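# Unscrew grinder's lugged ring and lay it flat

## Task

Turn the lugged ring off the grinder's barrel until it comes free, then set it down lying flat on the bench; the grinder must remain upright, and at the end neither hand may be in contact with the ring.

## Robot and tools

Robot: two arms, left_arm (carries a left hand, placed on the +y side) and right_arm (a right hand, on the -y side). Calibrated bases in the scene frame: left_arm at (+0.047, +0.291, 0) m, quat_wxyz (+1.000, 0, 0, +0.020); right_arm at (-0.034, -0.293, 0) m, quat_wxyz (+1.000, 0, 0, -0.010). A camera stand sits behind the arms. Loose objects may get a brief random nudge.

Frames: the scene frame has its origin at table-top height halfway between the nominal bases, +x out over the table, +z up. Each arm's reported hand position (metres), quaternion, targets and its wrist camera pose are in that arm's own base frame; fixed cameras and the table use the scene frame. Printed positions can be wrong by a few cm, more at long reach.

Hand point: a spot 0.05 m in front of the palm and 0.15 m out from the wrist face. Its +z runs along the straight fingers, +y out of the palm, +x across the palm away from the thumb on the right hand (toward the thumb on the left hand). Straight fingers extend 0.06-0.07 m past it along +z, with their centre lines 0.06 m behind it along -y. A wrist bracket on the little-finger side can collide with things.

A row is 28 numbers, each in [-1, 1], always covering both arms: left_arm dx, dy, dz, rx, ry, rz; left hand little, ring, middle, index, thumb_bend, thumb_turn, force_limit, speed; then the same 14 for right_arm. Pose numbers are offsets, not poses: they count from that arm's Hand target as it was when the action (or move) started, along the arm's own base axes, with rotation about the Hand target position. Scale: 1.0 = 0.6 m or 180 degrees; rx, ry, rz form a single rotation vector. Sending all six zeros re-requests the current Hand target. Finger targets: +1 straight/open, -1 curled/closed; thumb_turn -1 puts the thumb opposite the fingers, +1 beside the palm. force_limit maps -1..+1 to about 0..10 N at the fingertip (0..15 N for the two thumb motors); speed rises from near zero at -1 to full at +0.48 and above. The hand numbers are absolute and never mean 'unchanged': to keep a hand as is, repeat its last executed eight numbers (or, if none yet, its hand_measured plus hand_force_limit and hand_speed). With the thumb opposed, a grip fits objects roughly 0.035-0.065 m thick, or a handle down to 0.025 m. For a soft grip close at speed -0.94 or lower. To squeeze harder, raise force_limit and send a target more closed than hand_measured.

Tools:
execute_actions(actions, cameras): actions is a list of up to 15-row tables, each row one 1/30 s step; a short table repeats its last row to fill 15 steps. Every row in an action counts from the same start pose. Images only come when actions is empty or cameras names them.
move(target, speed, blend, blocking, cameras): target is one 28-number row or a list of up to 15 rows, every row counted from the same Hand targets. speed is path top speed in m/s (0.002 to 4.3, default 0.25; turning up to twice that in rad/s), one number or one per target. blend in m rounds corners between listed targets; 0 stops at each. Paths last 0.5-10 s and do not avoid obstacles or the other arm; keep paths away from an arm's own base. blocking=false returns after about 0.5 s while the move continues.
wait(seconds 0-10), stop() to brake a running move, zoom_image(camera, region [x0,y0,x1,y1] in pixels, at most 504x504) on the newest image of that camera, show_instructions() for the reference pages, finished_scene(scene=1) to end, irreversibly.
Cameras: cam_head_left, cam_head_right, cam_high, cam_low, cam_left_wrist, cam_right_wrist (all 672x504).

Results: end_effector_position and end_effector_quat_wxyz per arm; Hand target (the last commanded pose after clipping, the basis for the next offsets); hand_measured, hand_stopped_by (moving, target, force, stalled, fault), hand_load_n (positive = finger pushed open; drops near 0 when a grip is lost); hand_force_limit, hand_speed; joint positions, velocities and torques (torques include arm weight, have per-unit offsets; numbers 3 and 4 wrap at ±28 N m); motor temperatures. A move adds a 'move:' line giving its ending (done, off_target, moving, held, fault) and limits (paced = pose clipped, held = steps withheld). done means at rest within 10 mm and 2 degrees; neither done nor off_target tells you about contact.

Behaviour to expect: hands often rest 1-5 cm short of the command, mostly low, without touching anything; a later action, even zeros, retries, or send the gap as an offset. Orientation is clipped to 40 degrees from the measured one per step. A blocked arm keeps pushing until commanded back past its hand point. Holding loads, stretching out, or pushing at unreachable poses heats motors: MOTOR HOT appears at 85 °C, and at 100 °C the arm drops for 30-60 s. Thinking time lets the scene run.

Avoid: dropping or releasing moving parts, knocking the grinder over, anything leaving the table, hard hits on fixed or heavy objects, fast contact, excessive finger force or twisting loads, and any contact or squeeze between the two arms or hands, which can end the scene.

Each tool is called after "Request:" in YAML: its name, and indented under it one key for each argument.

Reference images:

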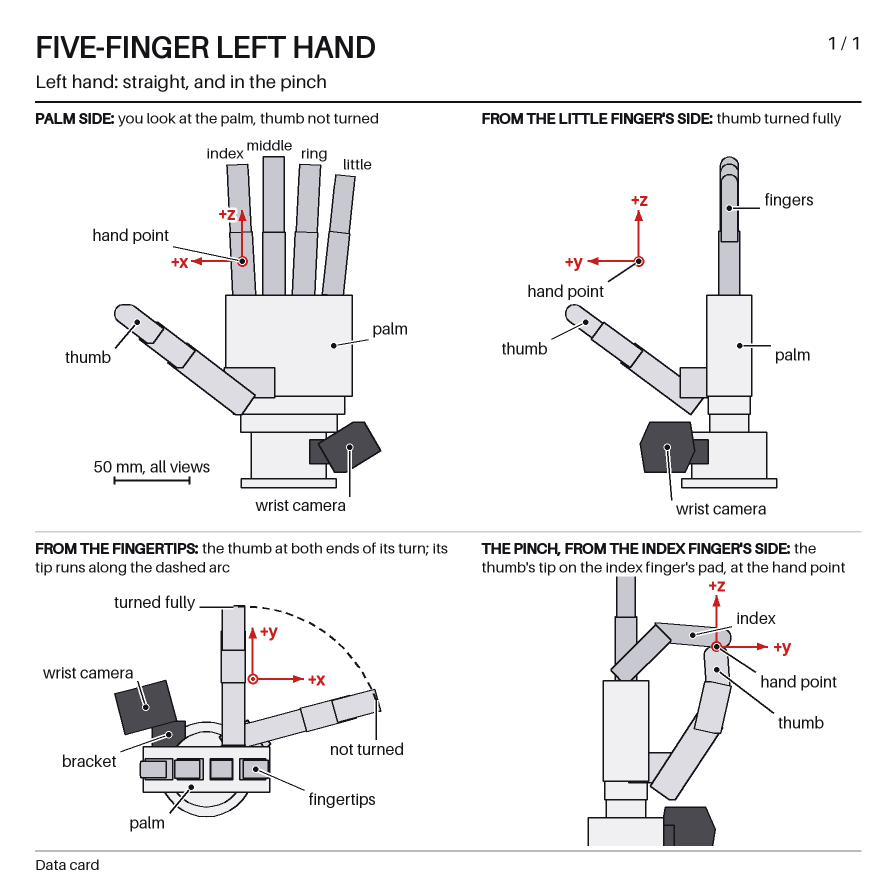

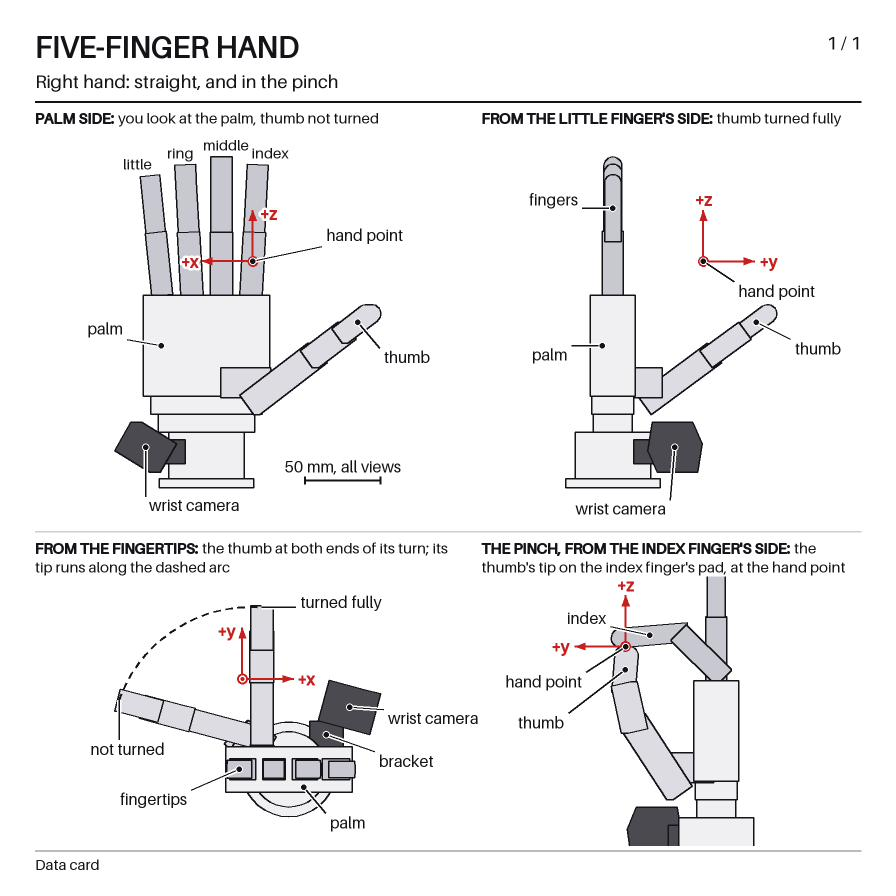

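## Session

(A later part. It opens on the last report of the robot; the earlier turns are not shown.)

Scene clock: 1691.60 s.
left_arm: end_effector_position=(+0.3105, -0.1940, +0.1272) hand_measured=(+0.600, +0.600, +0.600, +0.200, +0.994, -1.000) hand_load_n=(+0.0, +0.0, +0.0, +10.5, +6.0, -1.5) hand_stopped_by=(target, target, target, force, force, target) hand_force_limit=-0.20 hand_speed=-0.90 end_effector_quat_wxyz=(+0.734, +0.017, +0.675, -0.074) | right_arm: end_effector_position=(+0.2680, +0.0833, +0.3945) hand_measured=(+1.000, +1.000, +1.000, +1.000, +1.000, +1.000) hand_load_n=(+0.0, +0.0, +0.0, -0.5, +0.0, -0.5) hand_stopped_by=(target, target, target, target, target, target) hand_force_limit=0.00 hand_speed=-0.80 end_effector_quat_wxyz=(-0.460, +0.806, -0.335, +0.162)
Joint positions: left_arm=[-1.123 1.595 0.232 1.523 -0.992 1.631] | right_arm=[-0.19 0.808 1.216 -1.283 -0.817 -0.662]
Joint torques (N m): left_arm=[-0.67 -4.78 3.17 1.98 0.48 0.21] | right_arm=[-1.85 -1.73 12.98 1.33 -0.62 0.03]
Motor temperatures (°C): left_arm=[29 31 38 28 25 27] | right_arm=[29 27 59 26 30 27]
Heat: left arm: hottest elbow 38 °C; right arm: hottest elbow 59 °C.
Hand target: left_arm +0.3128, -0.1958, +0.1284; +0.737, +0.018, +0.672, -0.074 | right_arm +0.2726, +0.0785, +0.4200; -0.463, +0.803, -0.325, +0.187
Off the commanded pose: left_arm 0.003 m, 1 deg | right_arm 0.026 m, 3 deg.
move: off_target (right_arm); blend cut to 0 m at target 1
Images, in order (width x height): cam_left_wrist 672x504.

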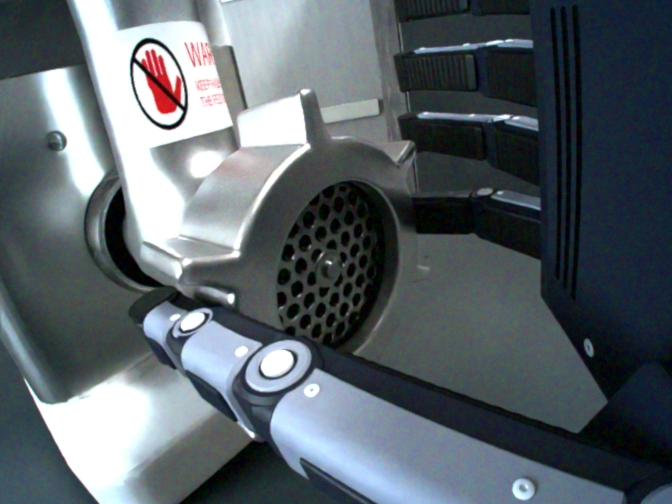

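Request:
move:
  target:
    - [0,0,0,0,0,0,0.6,0.6,0.6,0.6,1,-1,0,0,0,0,0,0,0,0,1,1,1,1,1,1,0,-0.8]
    - [-0.0048,0.0047,-0.0005,0.0233,0.0239,0,0.6,0.6,0.6,0.6,1,-1,0,0,0,0,0,0,0,0,1,1,1,1,1,1,0,-0.8]
    - [-0.063,-0.055,-0.0005,0.0233,0.0239,0,0.6,0.6,0.6,0.6,1,-1,0,0,0,0,0,0,0,0,1,1,1,1,1,1,0,-0.8]
    - [-0.0648,-0.0478,0.0047,0.2404,0.2466,0,0.6,0.6,0.6,0.6,1,-1,0,0,0,0,0,0,0,0,1,1,1,1,1,1,0,-0.8]
    - [-0.0291,-0.0009,-0.002,0.2404,0.2466,0,0.6,0.6,0.6,0.6,1,-1,0,0,0,0,0,0,0,0,1,1,1,1,1,1,0,-0.8]
    - [-0.0118,0.0167,0.0012,0.2210,0.2267,0,0.6,0.6,0.6,0.6,1,-1,0,0,0,0,0,0,0,0,1,1,1,1,1,1,0,-0.8]
    - [-0.0084,0.0137,-0.0222,0.2210,0.2267,0,0.6,0.6,0.6,0.6,1,-1,0,0,0,0,0,0,0,0,1,1,1,1,1,1,0,-0.8]
    - [-0.0084,0.0137,-0.0222,0.2210,0.2267,0,0.6,0.6,0.6,-0.3,1,-1,0.2,-0.85,0,0,0,0,0,0,1,1,1,1,1,1,0,-0.8]
  speed: [0.1, 0.08, 0.18, 0.45, 0.14, 0.06, 0.06, 0.06]
  blend: [0,0,0.01,0.01,0,0.002,0,0]
  cameras: ["cam_left_wrist"]

Scene clock: 1715.10 s.
left_arm: end_effector_position=(+0.3046, -0.1893, +0.1172) hand_measured=(+0.600, +0.600, +0.600, +0.200, +1.000, -1.000) hand_load_n=(+0.0, +0.0, +0.0, +11.5, +1.5, +0.0) hand_stopped_by=(target, target, target, force, target, target) hand_force_limit=0.20 hand_speed=-0.85 end_effector_quat_wxyz=(+0.412, +0.237, +0.867, +0.150) | right_arm: end_effector_position=(+0.2680, +0.0833, +0.3945) hand_measured=(+1.000, +1.000, +1.000, +1.000, +1.000, +1.000) hand_load_n=(+0.0, +0.0, +0.0, +0.0, +0.0, +0.0) hand_stopped_by=(target, target, target, target, target, target) hand_force_limit=0.00 hand_speed=-0.80 end_effector_quat_wxyz=(-0.460, +0.806, -0.335, +0.162)
Joint positions: left_arm=[-1.056 1.228 0.628 -0.479 -0.797 1.259] | right_arm=[-0.19 0.808 1.216 -1.283 -0.817 -0.662]
Joint torques (N m): left_arm=[-0.32 -5.01 6.09 1.42 -0.56 0.17] | right_arm=[-1.85 -1.73 12.97 1.32 -0.62 0.03]
Motor temperatures (°C): left_arm=[29 31 38 28 25 27] | right_arm=[29 27 60 26 30 27]
Heat: left arm: hottest elbow 38 °C; right arm: hottest elbow 60 °C.
Hand target: left_arm +0.3078, -0.1875, +0.1151; +0.412, +0.235, +0.867, +0.152 | right_arm +0.2726, +0.0785, +0.4200; -0.463, +0.803, -0.325, +0.187
Off the commanded pose: left_arm 0.004 m, 0 deg | right_arm 0.026 m, 3 deg.
move: off_target (right_arm)
Images, in order (width x height): cam_left_wrist 672x504.

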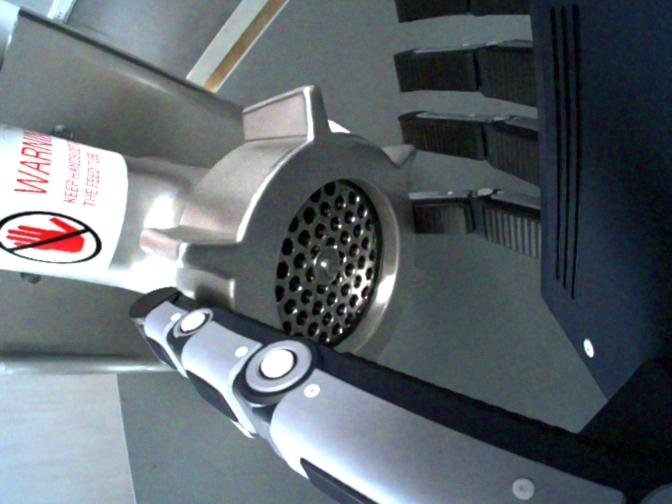

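Request:
move:
  target:
    - [0.0013,-0.008,0.0112,-0.0465,-0.0477,0,0.6,0.6,0.6,-0.3,0.6,-1,-0.2,-0.9,0,0,0,0,0,0,1,1,1,1,1,1,0,-0.8]
    - [0.0052,-0.0117,0.0155,-0.128,-0.1313,0,0.6,0.6,0.6,-0.3,0.6,-1,-0.2,-0.9,0,0,0,0,0,0,1,1,1,1,1,1,0,-0.8]
    - [0.0078,-0.0142,0.0223,-0.2210,-0.2267,0,0.6,0.6,0.6,-0.3,0.6,-1,-0.2,-0.9,0,0,0,0,0,0,1,1,1,1,1,1,0,-0.8]
  speed: 0.17
  blend: [0.002,0.002,0]
  cameras: ["cam_left_wrist", "cam_high", "cam_low"]

Request:
zoom_image:
  camera: "cam_high"
  region: [320, 165, 370, 215]

Request:
zoom_image:
  camera: "cam_low"
  region: [410, 190, 480, 260]

Scene clock: 1730.93 s.
left_arm: end_effector_position=(+0.3102, -0.1943, +0.1269) hand_measured=(+0.600, +0.600, +0.600, +0.200, +0.994, -1.000) hand_load_n=(+0.0, +0.0, +0.0, +11.0, +5.5, -1.0) hand_stopped_by=(target, target, target, force, force, target) hand_force_limit=-0.20 hand_speed=-0.90 end_effector_quat_wxyz=(+0.733, +0.017, +0.676, -0.074) | right_arm: end_effector_position=(+0.2680, +0.0833, +0.3945) hand_measured=(+1.000, +1.000, +1.000, +1.000, +1.000, +1.000) hand_load_n=(+0.0, +0.0, +0.0, +0.0, +0.0, +0.0) hand_stopped_by=(target, target, target, target, target, target) hand_force_limit=0.00 hand_speed=-0.80 end_effector_quat_wxyz=(-0.460, +0.806, -0.335, +0.162)
Joint positions: left_arm=[-1.125 1.595 0.233 1.521 -0.993 1.629] | right_arm=[-0.19 0.808 1.216 -1.283 -0.817 -0.662]
Joint torques (N m): left_arm=[-1.14 -4.84 3.02 2.02 0.47 0.19] | right_arm=[-1.85 -1.67 12.97 1.33 -0.61 0.03]
Motor temperatures (°C): left_arm=[29 31 38 28 25 27] | right_arm=[29 27 60 26 30 27]
Heat: left arm: hottest elbow 38 °C; right arm: hottest elbow 60 °C.
Hand target: left_arm +0.3124, -0.1961, +0.1285; +0.737, +0.017, +0.672, -0.074 | right_arm +0.2726, +0.0785, +0.4200; -0.463, +0.803, -0.325, +0.187
Off the commanded pose: left_arm 0.003 m, 1 deg | right_arm 0.026 m, 3 deg.
move: off_target (right_arm); blend cut to 0 m at target 1
Images, in order (width x height): cam_high 672x504, cam_low 672x504, cam_left_wrist 672x504.

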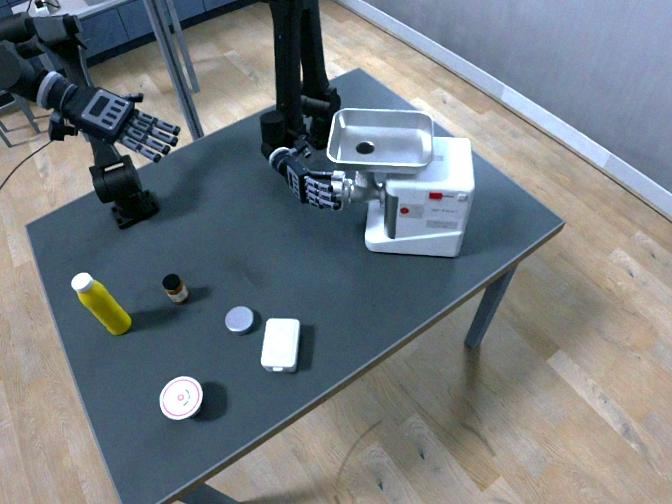

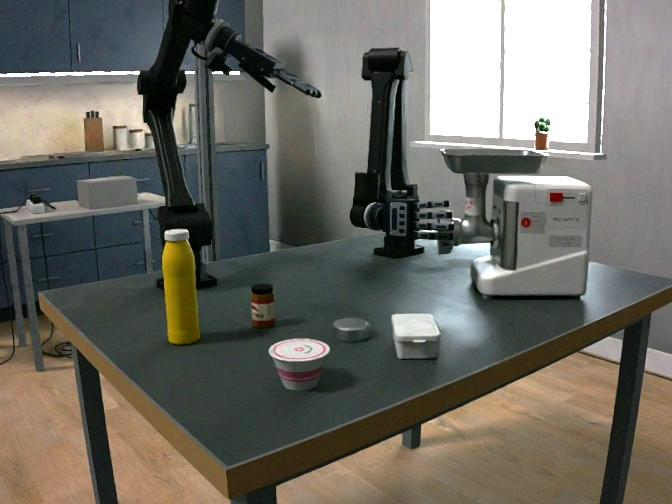

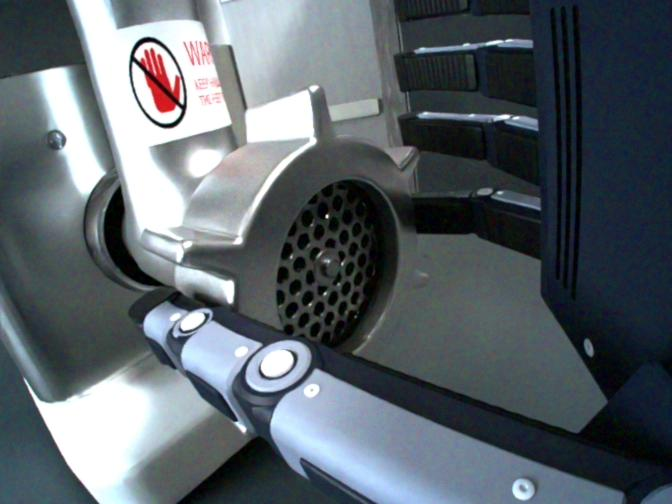

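Scaled by 10.080 from the camera's 672x504 image, which has a finer 960x720 frame.

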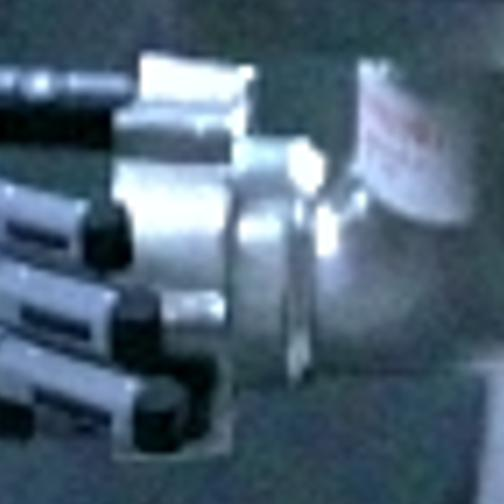

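Scaled by 7.200 from the camera's 672x504 image, which has a finer 960x720 frame.

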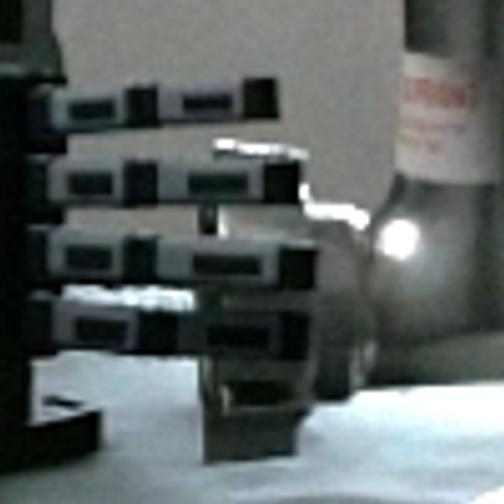

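Request:
move:
  target:
    - [0,0,0,0,0,0,0.6,0.6,0.6,0.6,1,-1,0,0,0,0,0,0,0,0,1,1,1,1,1,1,0,-0.8]
    - [-0.0048,0.0047,-0.0005,0.0233,0.0239,0,0.6,0.6,0.6,0.6,1,-1,0,0,0,0,0,0,0,0,1,1,1,1,1,1,0,-0.8]
    - [-0.063,-0.055,-0.0005,0.0233,0.0239,0,0.6,0.6,0.6,0.6,1,-1,0,0,0,0,0,0,0,0,1,1,1,1,1,1,0,-0.8]
    - [-0.0648,-0.0478,0.0047,0.2404,0.2466,0,0.6,0.6,0.6,0.6,1,-1,0,0,0,0,0,0,0,0,1,1,1,1,1,1,0,-0.8]
    - [-0.0291,-0.0009,-0.002,0.2404,0.2466,0,0.6,0.6,0.6,0.6,1,-1,0,0,0,0,0,0,0,0,1,1,1,1,1,1,0,-0.8]
    - [-0.0125,0.016,0.0012,0.2210,0.2267,0,0.6,0.6,0.6,0.6,1,-1,0,0,0,0,0,0,0,0,1,1,1,1,1,1,0,-0.8]
    - [-0.0091,0.013,-0.0222,0.2210,0.2267,0,0.6,0.6,0.6,0.6,1,-1,0,0,0,0,0,0,0,0,1,1,1,1,1,1,0,-0.8]
    - [-0.0091,0.013,-0.0222,0.2210,0.2267,0,0.6,0.6,0.6,-0.3,1,-1,0.2,-0.85,0,0,0,0,0,0,1,1,1,1,1,1,0,-0.8]
  speed: [0.1, 0.08, 0.18, 0.45, 0.14, 0.06, 0.06, 0.06]
  blend: [0,0,0.01,0.01,0,0.002,0,0]
  cameras: ["cam_left_wrist"]

Scene clock: 1761.53 s.
left_arm: end_effector_position=(+0.3039, -0.1902, +0.1174) hand_measured=(+0.600, +0.600, +0.600, +0.200, +1.000, -1.000) hand_load_n=(+0.0, +0.0, +0.0, +11.5, +1.0, +0.0) hand_stopped_by=(target, target, target, force, target, target) hand_force_limit=0.20 hand_speed=-0.85 end_effector_quat_wxyz=(+0.412, +0.237, +0.867, +0.149) | right_arm: end_effector_position=(+0.2680, +0.0833, +0.3945) hand_measured=(+1.000, +1.000, +1.000, +1.000, +1.000, +1.000) hand_load_n=(+0.0, +0.0, +0.0, +0.0, +0.0, +0.0) hand_stopped_by=(target, target, target, target, target, target) hand_force_limit=0.00 hand_speed=-0.80 end_effector_quat_wxyz=(-0.460, +0.806, -0.335, +0.162)
Joint positions: left_arm=[-1.059 1.229 0.63 -0.482 -0.798 1.255] | right_arm=[-0.19 0.808 1.216 -1.283 -0.817 -0.662]
Joint torques (N m): left_arm=[0.26 -5.19 6.15 1.36 -0.58 0.14] | right_arm=[-1.79 -1.67 12.97 1.33 -0.61 0.03]
Motor temperatures (°C): left_arm=[29 31 37 28 25 27] | right_arm=[29 27 60 26 30 27]
Heat: left arm: hottest elbow 37 °C; right arm: hottest elbow 60 °C.
Hand target: left_arm +0.3070, -0.1883, +0.1153; +0.412, +0.235, +0.867, +0.152 | right_arm +0.2726, +0.0785, +0.4200; -0.463, +0.803, -0.325, +0.187
Off the commanded pose: left_arm 0.004 m, 0 deg | right_arm 0.026 m, 3 deg.
move: off_target (right_arm)
Images, in order (width x height): cam_left_wrist 672x504.

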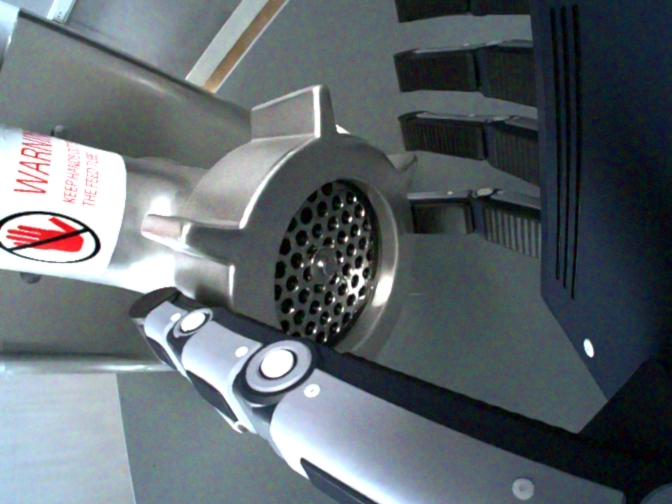

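Request:
move:
  target:
    - [0.0013,-0.008,0.0112,-0.0465,-0.0477,0,0.6,0.6,0.6,-0.3,0.6,-1,-0.2,-0.9,0,0,0,0,0,0,1,1,1,1,1,1,0,-0.8]
    - [0.0052,-0.0117,0.0155,-0.128,-0.1313,0,0.6,0.6,0.6,-0.3,0.6,-1,-0.2,-0.9,0,0,0,0,0,0,1,1,1,1,1,1,0,-0.8]
    - [0.0078,-0.0142,0.0218,-0.2210,-0.2267,0,0.6,0.6,0.6,-0.3,0.6,-1,-0.2,-0.9,0,0,0,0,0,0,1,1,1,1,1,1,0,-0.8]
  speed: 0.17
  blend: [0.002,0.002,0]
  cameras: ["cam_left_wrist", "cam_low"]

Request:
zoom_image:
  camera: "cam_low"
  region: [410, 190, 480, 260]

Scene clock: 1776.10 s.
left_arm: end_effector_position=(+0.3096, -0.1948, +0.1270) hand_measured=(+0.600, +0.600, +0.600, +0.200, +0.994, -1.000) hand_load_n=(+0.0, +0.0, +0.0, +10.5, +5.5, -1.5) hand_stopped_by=(target, target, target, force, force, target) hand_force_limit=-0.20 hand_speed=-0.90 end_effector_quat_wxyz=(+0.734, +0.018, +0.675, -0.074) | right_arm: end_effector_position=(+0.2680, +0.0833, +0.3945) hand_measured=(+1.000, +1.000, +1.000, +1.000, +1.000, +1.000) hand_load_n=(+0.0, +0.0, +0.0, +0.0, +0.0, +0.0) hand_stopped_by=(target, target, target, target, target, target) hand_force_limit=0.00 hand_speed=-0.80 end_effector_quat_wxyz=(-0.460, +0.806, -0.335, +0.162)
Joint positions: left_arm=[-1.128 1.597 0.233 1.524 -0.995 1.632] | right_arm=[-0.19 0.808 1.216 -1.283 -0.817 -0.662]
Joint torques (N m): left_arm=[-0.85 -5.19 3.03 2.02 0.37 0.21] | right_arm=[-1.9 -1.73 12.97 1.33 -0.61 0.03]
Motor temperatures (°C): left_arm=[29 31 38 28 25 27] | right_arm=[29 27 60 26 30 27]
Heat: left arm: hottest elbow 38 °C; right arm: hottest elbow 60 °C.
Hand target: left_arm +0.3117, -0.1967, +0.1282; +0.737, +0.017, +0.672, -0.074 | right_arm +0.2726, +0.0785, +0.4200; -0.463, +0.803, -0.325, +0.187
Off the commanded pose: left_arm 0.003 m, 1 deg | right_arm 0.026 m, 3 deg.
move: off_target (right_arm); blend cut to 0 m at target 1
Images, in order (width x height): cam_low 672x504, cam_left_wrist 672x504.

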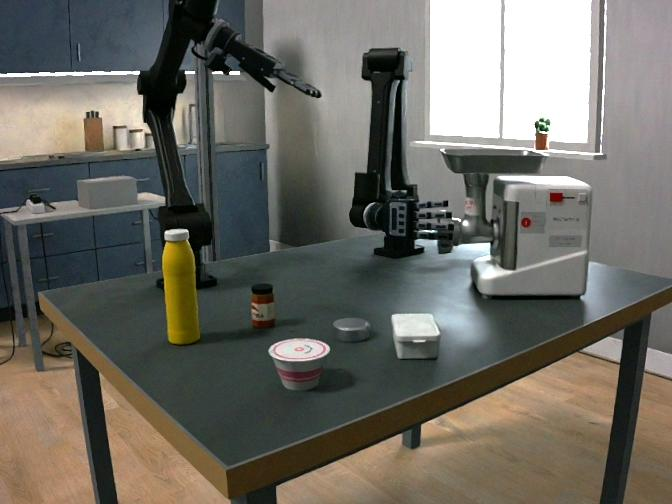

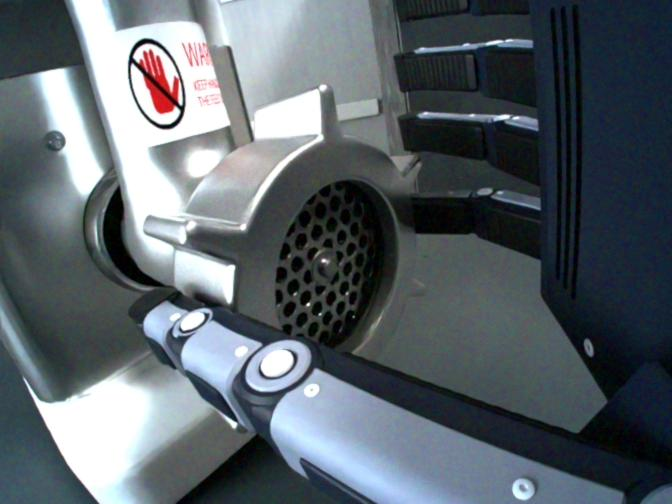

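Scaled by 7.200 from the camera's 672x504 image, which has a finer 960x720 frame.

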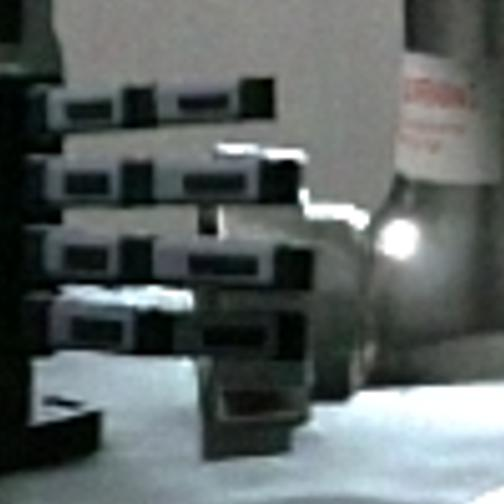

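Request:
move:
  target: [-0.014,-0.0143,0,0,0,0,0.6,0.6,0.6,-0.3,0.6,-1,-0.2,-0.9,0,0,0,0,0,0,1,1,1,1,1,1,0,-0.8]
  speed: 0.06
  cameras: ["cam_left_wrist"]

Scene clock: 1779.93 s.
left_arm: end_effector_position=(+0.3069, -0.1963, +0.1268) hand_measured=(+0.600, +0.600, +0.600, +0.200, +0.994, -1.000) hand_load_n=(+0.0, +0.0, +0.0, +17.5, +4.5, +0.0) hand_stopped_by=(target, target, target, force, force, target) hand_force_limit=-0.20 hand_speed=-0.90 end_effector_quat_wxyz=(+0.734, +0.015, +0.675, -0.068) | right_arm: end_effector_position=(+0.2680, +0.0833, +0.3945) hand_measured=(+1.000, +1.000, +1.000, +1.000, +1.000, +1.000) hand_load_n=(+0.0, +0.0, +0.0, +0.0, +0.0, +0.0) hand_stopped_by=(target, target, target, target, target, target) hand_force_limit=0.00 hand_speed=-0.80 end_effector_quat_wxyz=(-0.460, +0.806, -0.335, +0.162)
Joint positions: left_arm=[-1.143 1.608 0.24 1.536 -1.022 1.644] | right_arm=[-0.19 0.808 1.216 -1.283 -0.817 -0.662]
Joint torques (N m): left_arm=[-3.31 -4.89 3.41 2 -0.32 0.22] | right_arm=[-1.85 -1.73 12.97 1.33 -0.62 0.03]
Motor temperatures (°C): left_arm=[29 31 37 28 25 27] | right_arm=[29 27 60 26 30 27]
Heat: left arm: hottest elbow 37 °C; right arm: hottest elbow 60 °C.
Hand target: left_arm +0.3033, -0.2054, +0.1283; +0.737, +0.018, +0.672, -0.074 | right_arm +0.2726, +0.0785, +0.4200; -0.463, +0.803, -0.325, +0.187
Off the commanded pose: left_arm 0.010 m, 1 deg | right_arm 0.026 m, 3 deg.
move: off_target (right_arm)
Images, in order (width x height): cam_left_wrist 672x504.

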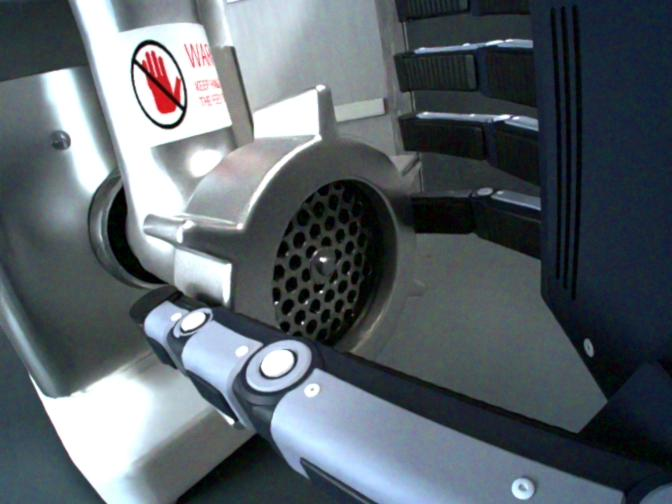

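Request:
move:
  target:
    - [0.014,0.0143,0,0,0,0,0.6,0.6,0.6,0.6,1,-1,0,0,0,0,0,0,0,0,1,1,1,1,1,1,0,-0.8]
    - [0.0092,0.019,-0.0005,0.0233,0.0239,0,0.6,0.6,0.6,0.6,1,-1,0,0,0,0,0,0,0,0,1,1,1,1,1,1,0,-0.8]
    - [-0.049,-0.0407,-0.0005,0.0233,0.0239,0,0.6,0.6,0.6,0.6,1,-1,0,0,0,0,0,0,0,0,1,1,1,1,1,1,0,-0.8]
    - [-0.0515,-0.0342,0.0047,0.2404,0.2466,0,0.6,0.6,0.6,0.6,1,-1,0,0,0,0,0,0,0,0,1,1,1,1,1,1,0,-0.8]
    - [-0.0158,0.0127,-0.002,0.2404,0.2466,0,0.6,0.6,0.6,0.6,1,-1,0,0,0,0,0,0,0,0,1,1,1,1,1,1,0,-0.8]
    - [0.0008,0.0296,0.0012,0.2210,0.2267,0,0.6,0.6,0.6,0.6,1,-1,0,0,0,0,0,0,0,0,1,1,1,1,1,1,0,-0.8]
    - [0.0042,0.0266,-0.0222,0.2210,0.2267,0,0.6,0.6,0.6,0.6,1,-1,0,0,0,0,0,0,0,0,1,1,1,1,1,1,0,-0.8]
    - [0.0042,0.0266,-0.0222,0.2210,0.2267,0,0.6,0.6,0.6,-0.3,1,-1,0.2,-0.85,0,0,0,0,0,0,1,1,1,1,1,1,0,-0.8]
  speed: [0.1, 0.08, 0.18, 0.45, 0.14, 0.06, 0.06, 0.06]
  blend: [0,0,0.01,0.01,0,0.002,0,0]
  cameras: ["cam_left_wrist"]

Scene clock: 1807.83 s.
left_arm: end_effector_position=(+0.3026, -0.1911, +0.1171) hand_measured=(+0.600, +0.600, +0.600, +0.200, +1.000, -1.000) hand_load_n=(+0.0, +0.0, +0.0, +11.5, +1.5, +0.0) hand_stopped_by=(target, target, target, force, target, target) hand_force_limit=0.20 hand_speed=-0.85 end_effector_quat_wxyz=(+0.412, +0.237, +0.867, +0.150) | right_arm: end_effector_position=(+0.2680, +0.0833, +0.3945) hand_measured=(+1.000, +1.000, +1.000, +1.000, +1.000, +1.000) hand_load_n=(+0.0, +0.0, +0.0, +0.0, -0.5, +0.0) hand_stopped_by=(target, target, target, target, target, target) hand_force_limit=0.00 hand_speed=-0.80 end_effector_quat_wxyz=(-0.460, +0.806, -0.335, +0.162)
Joint positions: left_arm=[-1.064 1.231 0.631 -0.487 -0.801 1.248] | right_arm=[-0.19 0.808 1.216 -1.283 -0.817 -0.662]
Joint torques (N m): left_arm=[0.21 -5.07 6.13 1.4 -0.57 0.16] | right_arm=[-1.85 -1.67 12.98 1.32 -0.61 0.04]
Motor temperatures (°C): left_arm=[29 31 37 28 25 27] | right_arm=[29 27 60 26 30 27]
Heat: left arm: hottest elbow 37 °C; right arm: hottest elbow 60 °C.
Hand target: left_arm +0.3057, -0.1895, +0.1149; +0.412, +0.235, +0.867, +0.152 | right_arm +0.2726, +0.0785, +0.4200; -0.463, +0.803, -0.325, +0.187
Off the commanded pose: left_arm 0.004 m, 0 deg | right_arm 0.026 m, 3 deg.
move: off_target (right_arm)
Images, in order (width x height): cam_left_wrist 672x504.

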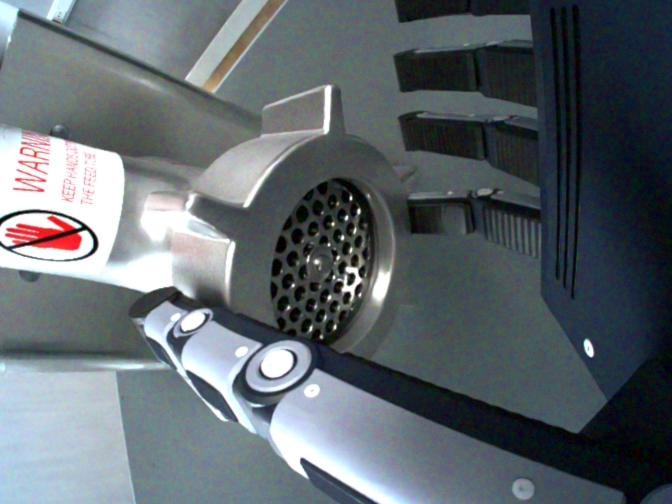

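Request:
move:
  target:
    - [0.0013,-0.008,0.0112,-0.0465,-0.0477,0,0.6,0.6,0.6,-0.3,0.6,-1,-0.2,-0.9,0,0,0,0,0,0,1,1,1,1,1,1,0,-0.8]
    - [0.0052,-0.0117,0.0155,-0.128,-0.1313,0,0.6,0.6,0.6,-0.3,0.6,-1,-0.2,-0.9,0,0,0,0,0,0,1,1,1,1,1,1,0,-0.8]
    - [0.0078,-0.0142,0.0223,-0.2210,-0.2267,0,0.6,0.6,0.6,-0.3,0.6,-1,-0.2,-0.9,0,0,0,0,0,0,1,1,1,1,1,1,0,-0.8]
  speed: 0.17
  blend: [0.002,0.002,0]
  cameras: ["cam_left_wrist", "cam_low", "cam_high"]

Request:
zoom_image:
  camera: "cam_low"
  region: [410, 190, 480, 260]

Request:
zoom_image:
  camera: "cam_high"
  region: [320, 165, 370, 215]

Scene clock: 1827.20 s.
left_arm: end_effector_position=(+0.3084, -0.1960, +0.1267) hand_measured=(+0.600, +0.600, +0.600, +0.200, +0.994, -1.000) hand_load_n=(+0.0, +0.0, +0.0, +10.5, +6.0, -1.0) hand_stopped_by=(target, target, target, force, force, target) hand_force_limit=-0.20 hand_speed=-0.90 end_effector_quat_wxyz=(+0.733, +0.018, +0.676, -0.074) | right_arm: end_effector_position=(+0.2680, +0.0833, +0.3945) hand_measured=(+1.000, +1.000, +1.000, +1.000, +1.000, +1.000) hand_load_n=(+0.0, +0.0, +0.0, +0.0, +0.0, +0.0) hand_stopped_by=(target, target, target, target, target, target) hand_force_limit=0.00 hand_speed=-0.80 end_effector_quat_wxyz=(-0.460, +0.806, -0.335, +0.162)
Joint positions: left_arm=[-1.134 1.598 0.235 1.524 -1.002 1.632] | right_arm=[-0.19 0.808 1.216 -1.283 -0.817 -0.662]
Joint torques (N m): left_arm=[-0.62 -4.89 3.18 2.07 0.36 0.24] | right_arm=[-1.9 -1.73 12.97 1.33 -0.61 0.03]
Motor temperatures (°C): left_arm=[29 31 37 28 25 27] | right_arm=[29 27 60 26 30 27]
Heat: left arm: hottest elbow 37 °C; right arm: hottest elbow 60 °C.
Hand target: left_arm +0.3104, -0.1979, +0.1283; +0.737, +0.017, +0.672, -0.074 | right_arm +0.2726, +0.0785, +0.4200; -0.463, +0.803, -0.325, +0.187
Off the commanded pose: left_arm 0.003 m, 1 deg | right_arm 0.026 m, 3 deg.
move: off_target (right_arm); blend cut to 0 m at target 1
Images, in order (width x height): cam_high 672x504, cam_low 672x504, cam_left_wrist 672x504.

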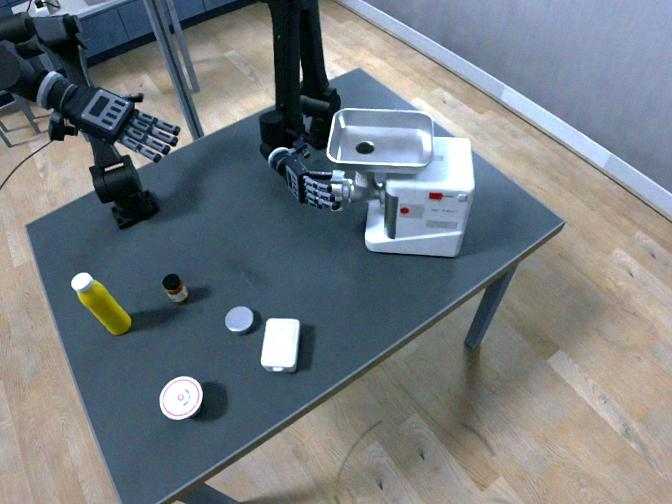

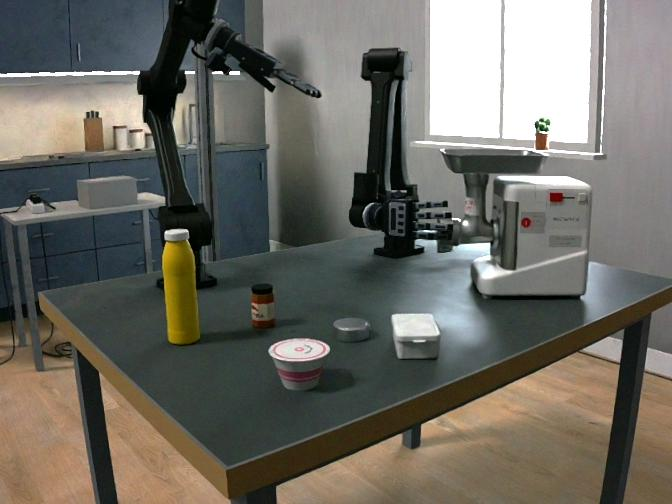

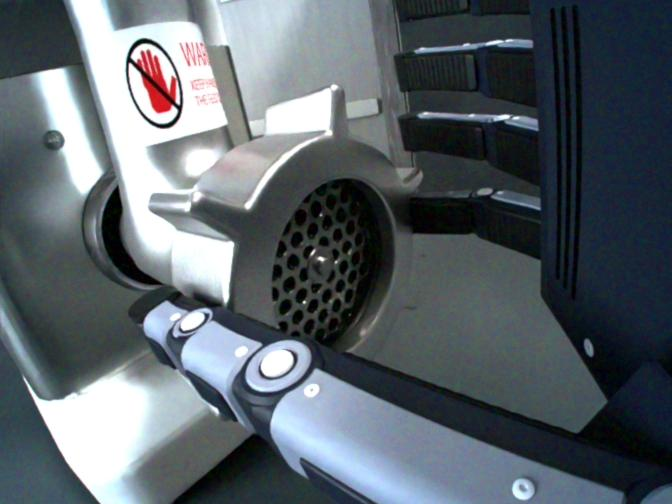

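Scaled by 7.200 from the camera's 672x504 image, which has a finer 960x720 frame.

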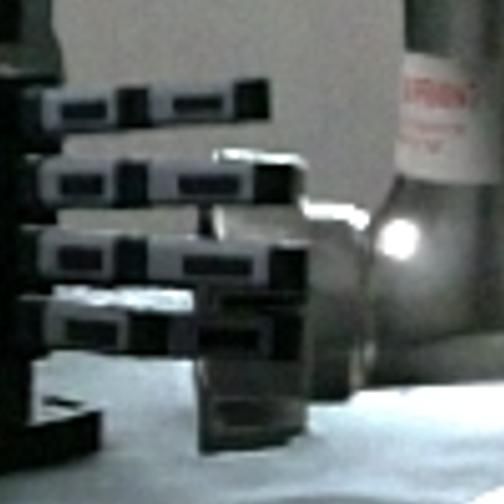

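Scaled by 10.080 from the camera's 672x504 image, which has a finer 960x720 frame.

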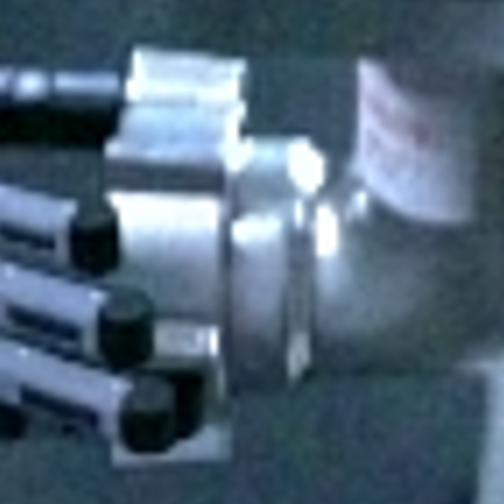

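Request:
move:
  target:
    - [0,0,0,0,0,0,0.6,0.6,0.6,0.6,1,-1,0,0,0,0,0,0,0,0,1,1,1,1,1,1,0,-0.8]
    - [-0.0048,0.0047,-0.0005,0.0233,0.0239,0,0.6,0.6,0.6,0.6,1,-1,0,0,0,0,0,0,0,0,1,1,1,1,1,1,0,-0.8]
    - [-0.063,-0.055,-0.0005,0.0233,0.0239,0,0.6,0.6,0.6,0.6,1,-1,0,0,0,0,0,0,0,0,1,1,1,1,1,1,0,-0.8]
    - [-0.0648,-0.0478,0.0047,0.2521,0.2586,0,0.6,0.6,0.6,0.6,1,-1,0,0,0,0,0,0,0,0,1,1,1,1,1,1,0,-0.8]
    - [-0.0291,-0.0009,-0.002,0.2521,0.2586,0,0.6,0.6,0.6,0.6,1,-1,0,0,0,0,0,0,0,0,1,1,1,1,1,1,0,-0.8]
    - [-0.0118,0.0167,0.0012,0.2327,0.2387,0,0.6,0.6,0.6,0.6,1,-1,0,0,0,0,0,0,0,0,1,1,1,1,1,1,0,-0.8]
    - [-0.0084,0.0137,-0.0222,0.2327,0.2387,0,0.6,0.6,0.6,0.6,1,-1,0,0,0,0,0,0,0,0,1,1,1,1,1,1,0,-0.8]
    - [-0.0084,0.0137,-0.0222,0.2327,0.2387,0,0.6,0.6,0.6,-0.3,1,-1,0.2,-0.85,0,0,0,0,0,0,1,1,1,1,1,1,0,-0.8]
  speed: [0.1, 0.08, 0.18, 0.45, 0.14, 0.06, 0.06, 0.06]
  blend: [0,0,0.01,0.01,0,0.002,0,0]
  cameras: ["cam_left_wrist"]

Scene clock: 1848.90 s.
left_arm: end_effector_position=(+0.3022, -0.1911, +0.1171) hand_measured=(+0.600, +0.600, +0.600, +0.200, +1.000, -1.000) hand_load_n=(+0.0, +0.0, +0.0, +11.5, +1.0, -0.5) hand_stopped_by=(target, target, target, force, target, target) hand_force_limit=0.20 hand_speed=-0.85 end_effector_quat_wxyz=(+0.391, +0.247, +0.872, +0.163) | right_arm: end_effector_position=(+0.2680, +0.0833, +0.3945) hand_measured=(+1.000, +1.000, +1.000, +1.000, +1.000, +1.000) hand_load_n=(+0.0, +0.0, +0.0, +0.0, +0.0, +0.0) hand_stopped_by=(target, target, target, target, target, target) hand_force_limit=0.00 hand_speed=-0.80 end_effector_quat_wxyz=(-0.460, +0.806, -0.335, +0.162)
Joint positions: left_arm=[-1.061 1.251 0.661 -0.553 -0.788 1.243] | right_arm=[-0.19 0.808 1.216 -1.283 -0.817 -0.662]
Joint torques (N m): left_arm=[-0.03 -5.66 6 1.4 -0.51 0.16] | right_arm=[-1.85 -1.79 12.97 1.33 -0.61 0.03]
Motor temperatures (°C): left_arm=[29 31 37 28 25 27] | right_arm=[29 27 60 26 30 27]
Heat: left arm: hottest elbow 37 °C; right arm: hottest elbow 60 °C.
Hand target: left_arm +0.3054, -0.1897, +0.1150; +0.391, +0.246, +0.872, +0.164 | right_arm +0.2726, +0.0785, +0.4200; -0.463, +0.803, -0.325, +0.187
Off the commanded pose: left_arm 0.004 m, 0 deg | right_arm 0.026 m, 3 deg.
move: off_target (right_arm)
Images, in order (width x height): cam_left_wrist 672x504.

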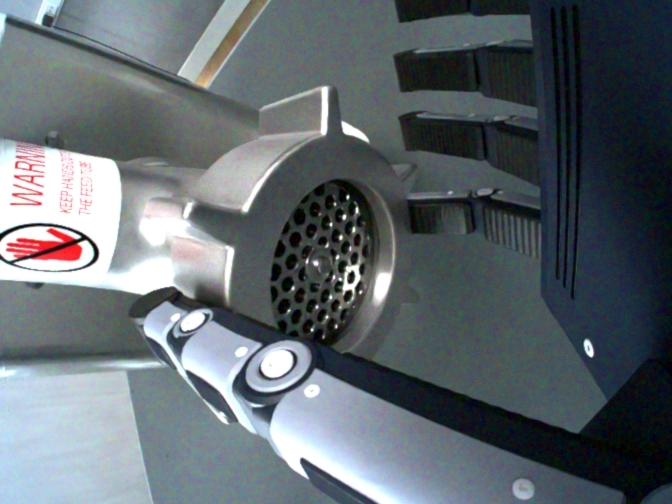

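Good. Forward 60°.

Request:
move:
  target:
    - [0.0013,-0.008,0.0112,-0.0582,-0.0597,0,0.6,0.6,0.6,-0.3,0.6,-1,-0.2,-0.9,0,0,0,0,0,0,1,1,1,1,1,1,0,-0.8]
    - [0.0052,-0.0117,0.0155,-0.1396,-0.1432,0,0.6,0.6,0.6,-0.3,0.6,-1,-0.2,-0.9,0,0,0,0,0,0,1,1,1,1,1,1,0,-0.8]
    - [0.0078,-0.0142,0.0223,-0.2327,-0.2387,0,0.6,0.6,0.6,-0.3,0.6,-1,-0.2,-0.9,0,0,0,0,0,0,1,1,1,1,1,1,0,-0.8]
  speed: 0.17
  blend: [0.002,0.002,0]
  cameras: ["cam_left_wrist", "cam_low"]

Request:
zoom_image:
  camera: "cam_low"
  region: [410, 190, 480, 260]

Scene clock: 1860.90 s.
left_arm: end_effector_position=(+0.3082, -0.1963, +0.1269) hand_measured=(+0.600, +0.600, +0.600, +0.200, +0.994, -1.000) hand_load_n=(+0.0, +0.0, +0.0, +10.5, +6.0, -1.0) hand_stopped_by=(target, target, target, force, force, target) hand_force_limit=-0.20 hand_speed=-0.90 end_effector_quat_wxyz=(+0.733, +0.018, +0.676, -0.074) | right_arm: end_effector_position=(+0.2680, +0.0833, +0.3945) hand_measured=(+1.000, +1.000, +1.000, +1.000, +1.000, +1.000) hand_load_n=(+0.0, +0.0, -0.5, -0.5, +0.0, +0.0) hand_stopped_by=(target, target, target, target, target, target) hand_force_limit=0.00 hand_speed=-0.80 end_effector_quat_wxyz=(-0.460, +0.806, -0.335, +0.162)
Joint positions: left_arm=[-1.135 1.598 0.235 1.525 -1.003 1.633] | right_arm=[-0.19 0.808 1.216 -1.283 -0.817 -0.662]
Joint torques (N m): left_arm=[-0.62 -4.84 3.14 1.98 0.39 0.19] | right_arm=[-1.85 -1.73 12.97 1.32 -0.62 0.03]
Motor temperatures (°C): left_arm=[29 31 37 28 25 27] | right_arm=[29 27 60 26 30 27]
Heat: left arm: hottest elbow 37 °C; right arm: hottest elbow 60 °C.
Hand target: left_arm +0.3101, -0.1981, +0.1283; +0.737, +0.018, +0.672, -0.074 | right_arm +0.2726, +0.0785, +0.4200; -0.463, +0.803, -0.325, +0.187
Off the commanded pose: left_arm 0.003 m, 1 deg | right_arm 0.026 m, 3 deg.
move: off_target (right_arm); blend cut to 0 m at target 1
Images, in order (width x height): cam_low 672x504, cam_left_wrist 672x504.

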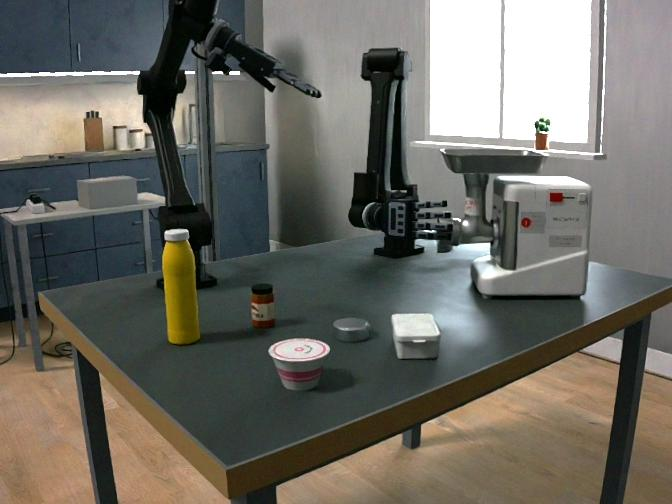

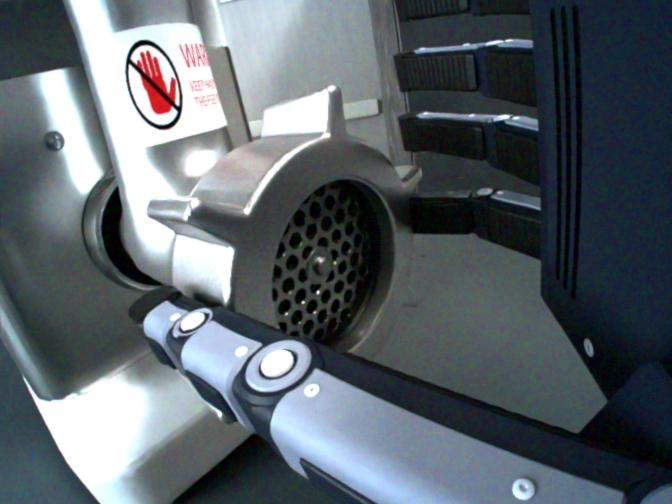

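Scaled by 7.200 from the camera's 672x504 image, which has a finer 960x720 frame.

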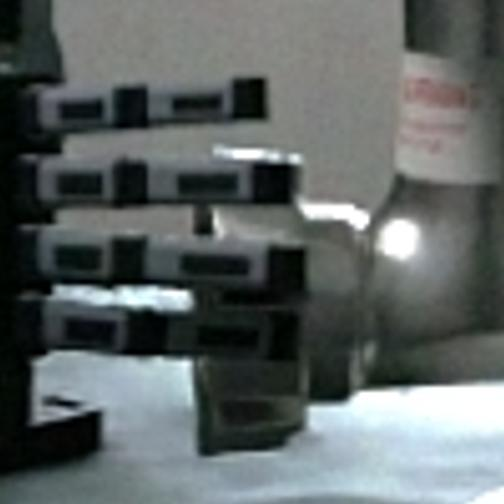

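Request:
move:
  target: [-0.0093,-0.0095,0,0,0,0,0.6,0.6,0.6,-0.3,0.6,-1,-0.2,-0.9,0,0,0,0,0,0,1,1,1,1,1,1,0,-0.8]
  speed: 0.06

Scene clock: 1867.30 s.
left_arm: end_effector_position=(+0.3060, -0.1972, +0.1266) hand_measured=(+0.600, +0.600, +0.600, +0.200, +0.994, -1.000) hand_load_n=(+0.0, +0.0, +0.0, +14.5, +4.5, +0.0) hand_stopped_by=(target, target, target, force, force, target) hand_force_limit=-0.20 hand_speed=-0.90 end_effector_quat_wxyz=(+0.734, +0.018, +0.675, -0.072) | right_arm: end_effector_position=(+0.2680, +0.0833, +0.3945) hand_measured=(+1.000, +1.000, +1.000, +1.000, +1.000, +1.000) hand_load_n=(+0.0, +0.0, +0.0, +0.0, +0.0, +0.0) hand_stopped_by=(target, target, target, target, target, target) hand_force_limit=0.00 hand_speed=-0.80 end_effector_quat_wxyz=(-0.460, +0.806, -0.335, +0.162)
Joint positions: left_arm=[-1.145 1.605 0.236 1.534 -1.015 1.641] | right_arm=[-0.19 0.808 1.216 -1.283 -0.817 -0.662]
Joint torques (N m): left_arm=[-2.26 -4.54 3.48 1.98 -0.36 0.24] | right_arm=[-1.9 -1.73 12.98 1.33 -0.62 0.04]
Motor temperatures (°C): left_arm=[29 31 37 28 25 27] | right_arm=[29 27 60 26 30 27]
Heat: left arm: hottest elbow 37 °C; right arm: hottest elbow 60 °C.
Hand target: left_arm +0.3044, -0.2039, +0.1283; +0.737, +0.018, +0.672, -0.074 | right_arm +0.2726, +0.0785, +0.4200; -0.463, +0.803, -0.325, +0.187
Off the commanded pose: left_arm 0.007 m, 1 deg | right_arm 0.026 m, 3 deg.
move: off_target (right_arm)

Request:
move:
  target:
    - [0.0093,0.0095,0,0,0,0,0.6,0.6,0.6,0.6,1,-1,0,0,0,0,0,0,0,0,1,1,1,1,1,1,0,-0.8]
    - [0.0045,0.0142,-0.0005,0.0233,0.0239,0,0.6,0.6,0.6,0.6,1,-1,0,0,0,0,0,0,0,0,1,1,1,1,1,1,0,-0.8]
    - [-0.0537,-0.0455,-0.0005,0.0233,0.0239,0,0.6,0.6,0.6,0.6,1,-1,0,0,0,0,0,0,0,0,1,1,1,1,1,1,0,-0.8]
    - [-0.0555,-0.0383,0.0047,0.2521,0.2586,0,0.6,0.6,0.6,0.6,1,-1,0,0,0,0,0,0,0,0,1,1,1,1,1,1,0,-0.8]
    - [-0.0198,0.0086,-0.002,0.2521,0.2586,0,0.6,0.6,0.6,0.6,1,-1,0,0,0,0,0,0,0,0,1,1,1,1,1,1,0,-0.8]
    - [-0.0031,0.0256,0.0012,0.2327,0.2387,0,0.6,0.6,0.6,0.6,1,-1,0,0,0,0,0,0,0,0,1,1,1,1,1,1,0,-0.8]
    - [0.0003,0.0226,-0.0222,0.2327,0.2387,0,0.6,0.6,0.6,0.6,1,-1,0,0,0,0,0,0,0,0,1,1,1,1,1,1,0,-0.8]
    - [0.0003,0.0226,-0.0222,0.2327,0.2387,0,0.6,0.6,0.6,-0.3,1,-1,0.2,-0.85,0,0,0,0,0,0,1,1,1,1,1,1,0,-0.8]
  speed: [0.1, 0.08, 0.18, 0.45, 0.14, 0.06, 0.06, 0.06]
  blend: [0,0,0.01,0.01,0,0.002,0,0]
  cameras: ["cam_left_wrist"]

Request:
move:
  target:
    - [0.0013,-0.008,0.0112,-0.0582,-0.0597,0,0.6,0.6,0.6,-0.3,0.6,-1,-0.2,-0.9,0,0,0,0,0,0,1,1,1,1,1,1,0,-0.8]
    - [0.0052,-0.0117,0.0155,-0.1396,-0.1432,0,0.6,0.6,0.6,-0.3,0.6,-1,-0.2,-0.9,0,0,0,0,0,0,1,1,1,1,1,1,0,-0.8]
    - [0.0078,-0.0142,0.0223,-0.2327,-0.2387,0,0.6,0.6,0.6,-0.3,0.6,-1,-0.2,-0.9,0,0,0,0,0,0,1,1,1,1,1,1,0,-0.8]
  speed: 0.17
  blend: [0.002,0.002,0]
  cameras: ["cam_left_wrist", "cam_low"]

Request:
zoom_image:
  camera: "cam_low"
  region: [410, 190, 480, 260]

Scene clock: 1899.27 s.
left_arm: end_effector_position=(+0.3014, -0.1918, +0.1170) hand_measured=(+0.600, +0.600, +0.600, +0.200, +1.000, -1.000) hand_load_n=(+0.0, +0.0, +0.0, +10.5, +1.5, -0.5) hand_stopped_by=(target, target, target, force, target, target) hand_force_limit=0.20 hand_speed=-0.85 end_effector_quat_wxyz=(+0.391, +0.247, +0.872, +0.163) | right_arm: end_effector_position=(+0.2680, +0.0833, +0.3945) hand_measured=(+1.000, +1.000, +1.000, +1.000, +1.000, +1.000) hand_load_n=(+0.0, +0.0, +0.0, +0.0, +0.0, -0.5) hand_stopped_by=(target, target, target, target, target, target) hand_force_limit=0.00 hand_speed=-0.80 end_effector_quat_wxyz=(-0.460, +0.806, -0.335, +0.162)
Joint positions: left_arm=[-1.064 1.252 0.662 -0.556 -0.789 1.239] | right_arm=[-0.19 0.808 1.216 -1.283 -0.817 -0.662]
Joint torques (N m): left_arm=[-0.5 -5.48 6.17 1.33 -0.53 0.2] | right_arm=[-1.85 -1.73 12.96 1.32 -0.61 0.03]
Motor temperatures (°C): left_arm=[29 31 37 28 25 27] | right_arm=[29 27 61 26 30 27]
Heat: left arm: hottest elbow 37 °C; right arm: hottest elbow 61 °C.
Hand target: left_arm +0.3047, -0.1904, +0.1150; +0.391, +0.246, +0.872, +0.164 | right_arm +0.2726, +0.0785, +0.4200; -0.463, +0.803, -0.325, +0.187
Off the commanded pose: left_arm 0.004 m, 0 deg | right_arm 0.026 m, 3 deg.
move: off_target (right_arm)
Images, in order (width x height): cam_left_wrist 672x504.

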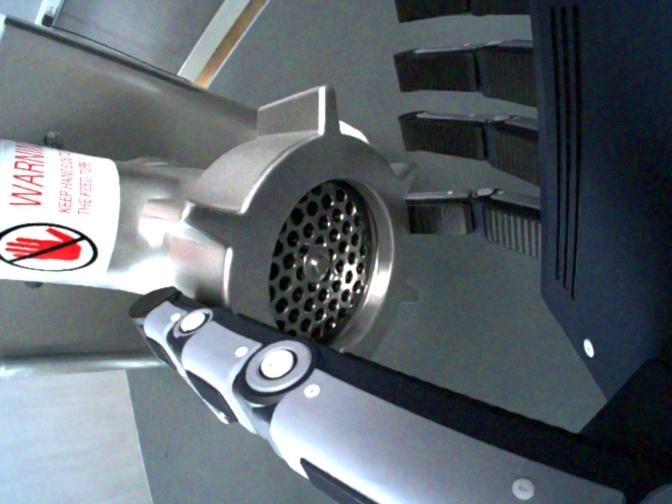

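Scene clock: 1904.00 s.
left_arm: end_effector_position=(+0.3075, -0.1972, +0.1270) hand_measured=(+0.600, +0.600, +0.600, +0.200, +0.994, -1.000) hand_load_n=(+0.0, -0.5, +0.0, +9.5, +6.0, -1.5) hand_stopped_by=(target, target, target, force, force, target) hand_force_limit=-0.20 hand_speed=-0.90 end_effector_quat_wxyz=(+0.733, +0.018, +0.676, -0.074) | right_arm: end_effector_position=(+0.2680, +0.0833, +0.3945) hand_measured=(+1.000, +1.000, +1.000, +1.000, +1.000, +1.000) hand_load_n=(+0.0, +0.0, +0.0, +0.0, +0.0, +0.0) hand_stopped_by=(target, target, target, target, target, target) hand_force_limit=0.00 hand_speed=-0.80 end_effector_quat_wxyz=(-0.460, +0.806, -0.335, +0.162)
Joint positions: left_arm=[-1.139 1.599 0.236 1.525 -1.007 1.634] | right_arm=[-0.19 0.808 1.216 -1.283 -0.817 -0.662]
Joint torques (N m): left_arm=[-0.97 -5.25 3.04 2.03 0.37 0.19] | right_arm=[-1.85 -1.73 12.96 1.35 -0.61 0.03]
Motor temperatures (°C): left_arm=[29 31 37 28 25 27] | right_arm=[29 27 61 26 30 27]
Heat: left arm: hottest elbow 37 °C; right arm: hottest elbow 61 °C.
Hand target: left_arm +0.3094, -0.1990, +0.1284; +0.737, +0.018, +0.672, -0.074 | right_arm +0.2726, +0.0785, +0.4200; -0.463, +0.803, -0.325, +0.187
Off the commanded pose: left_arm 0.003 m, 1 deg | right_arm 0.026 m, 3 deg.
move: off_target (right_arm); blend cut to 0 m at target 1
Images, in order (width x height): cam_low 672x504, cam_left_wrist 672x504.

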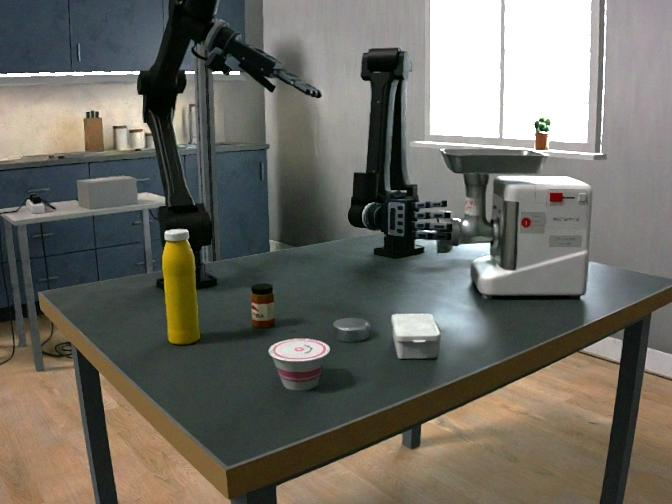

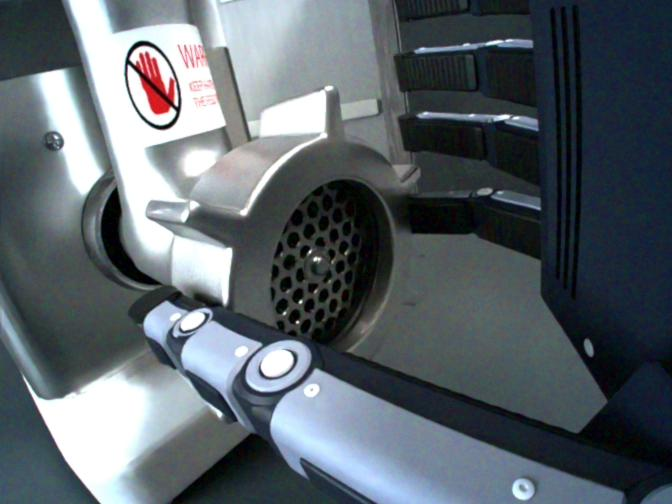

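Scaled by 7.200 from the camera's 672x504 image, which has a finer 960x720 frame.

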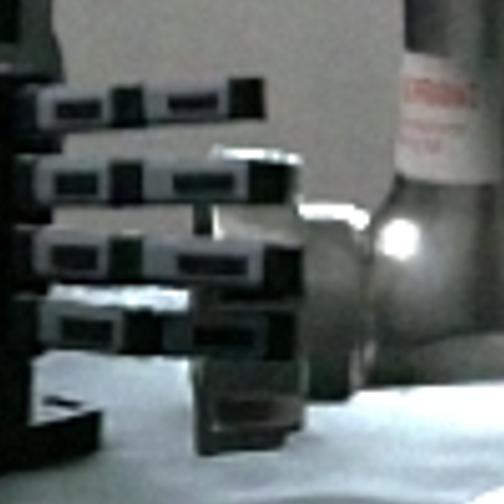

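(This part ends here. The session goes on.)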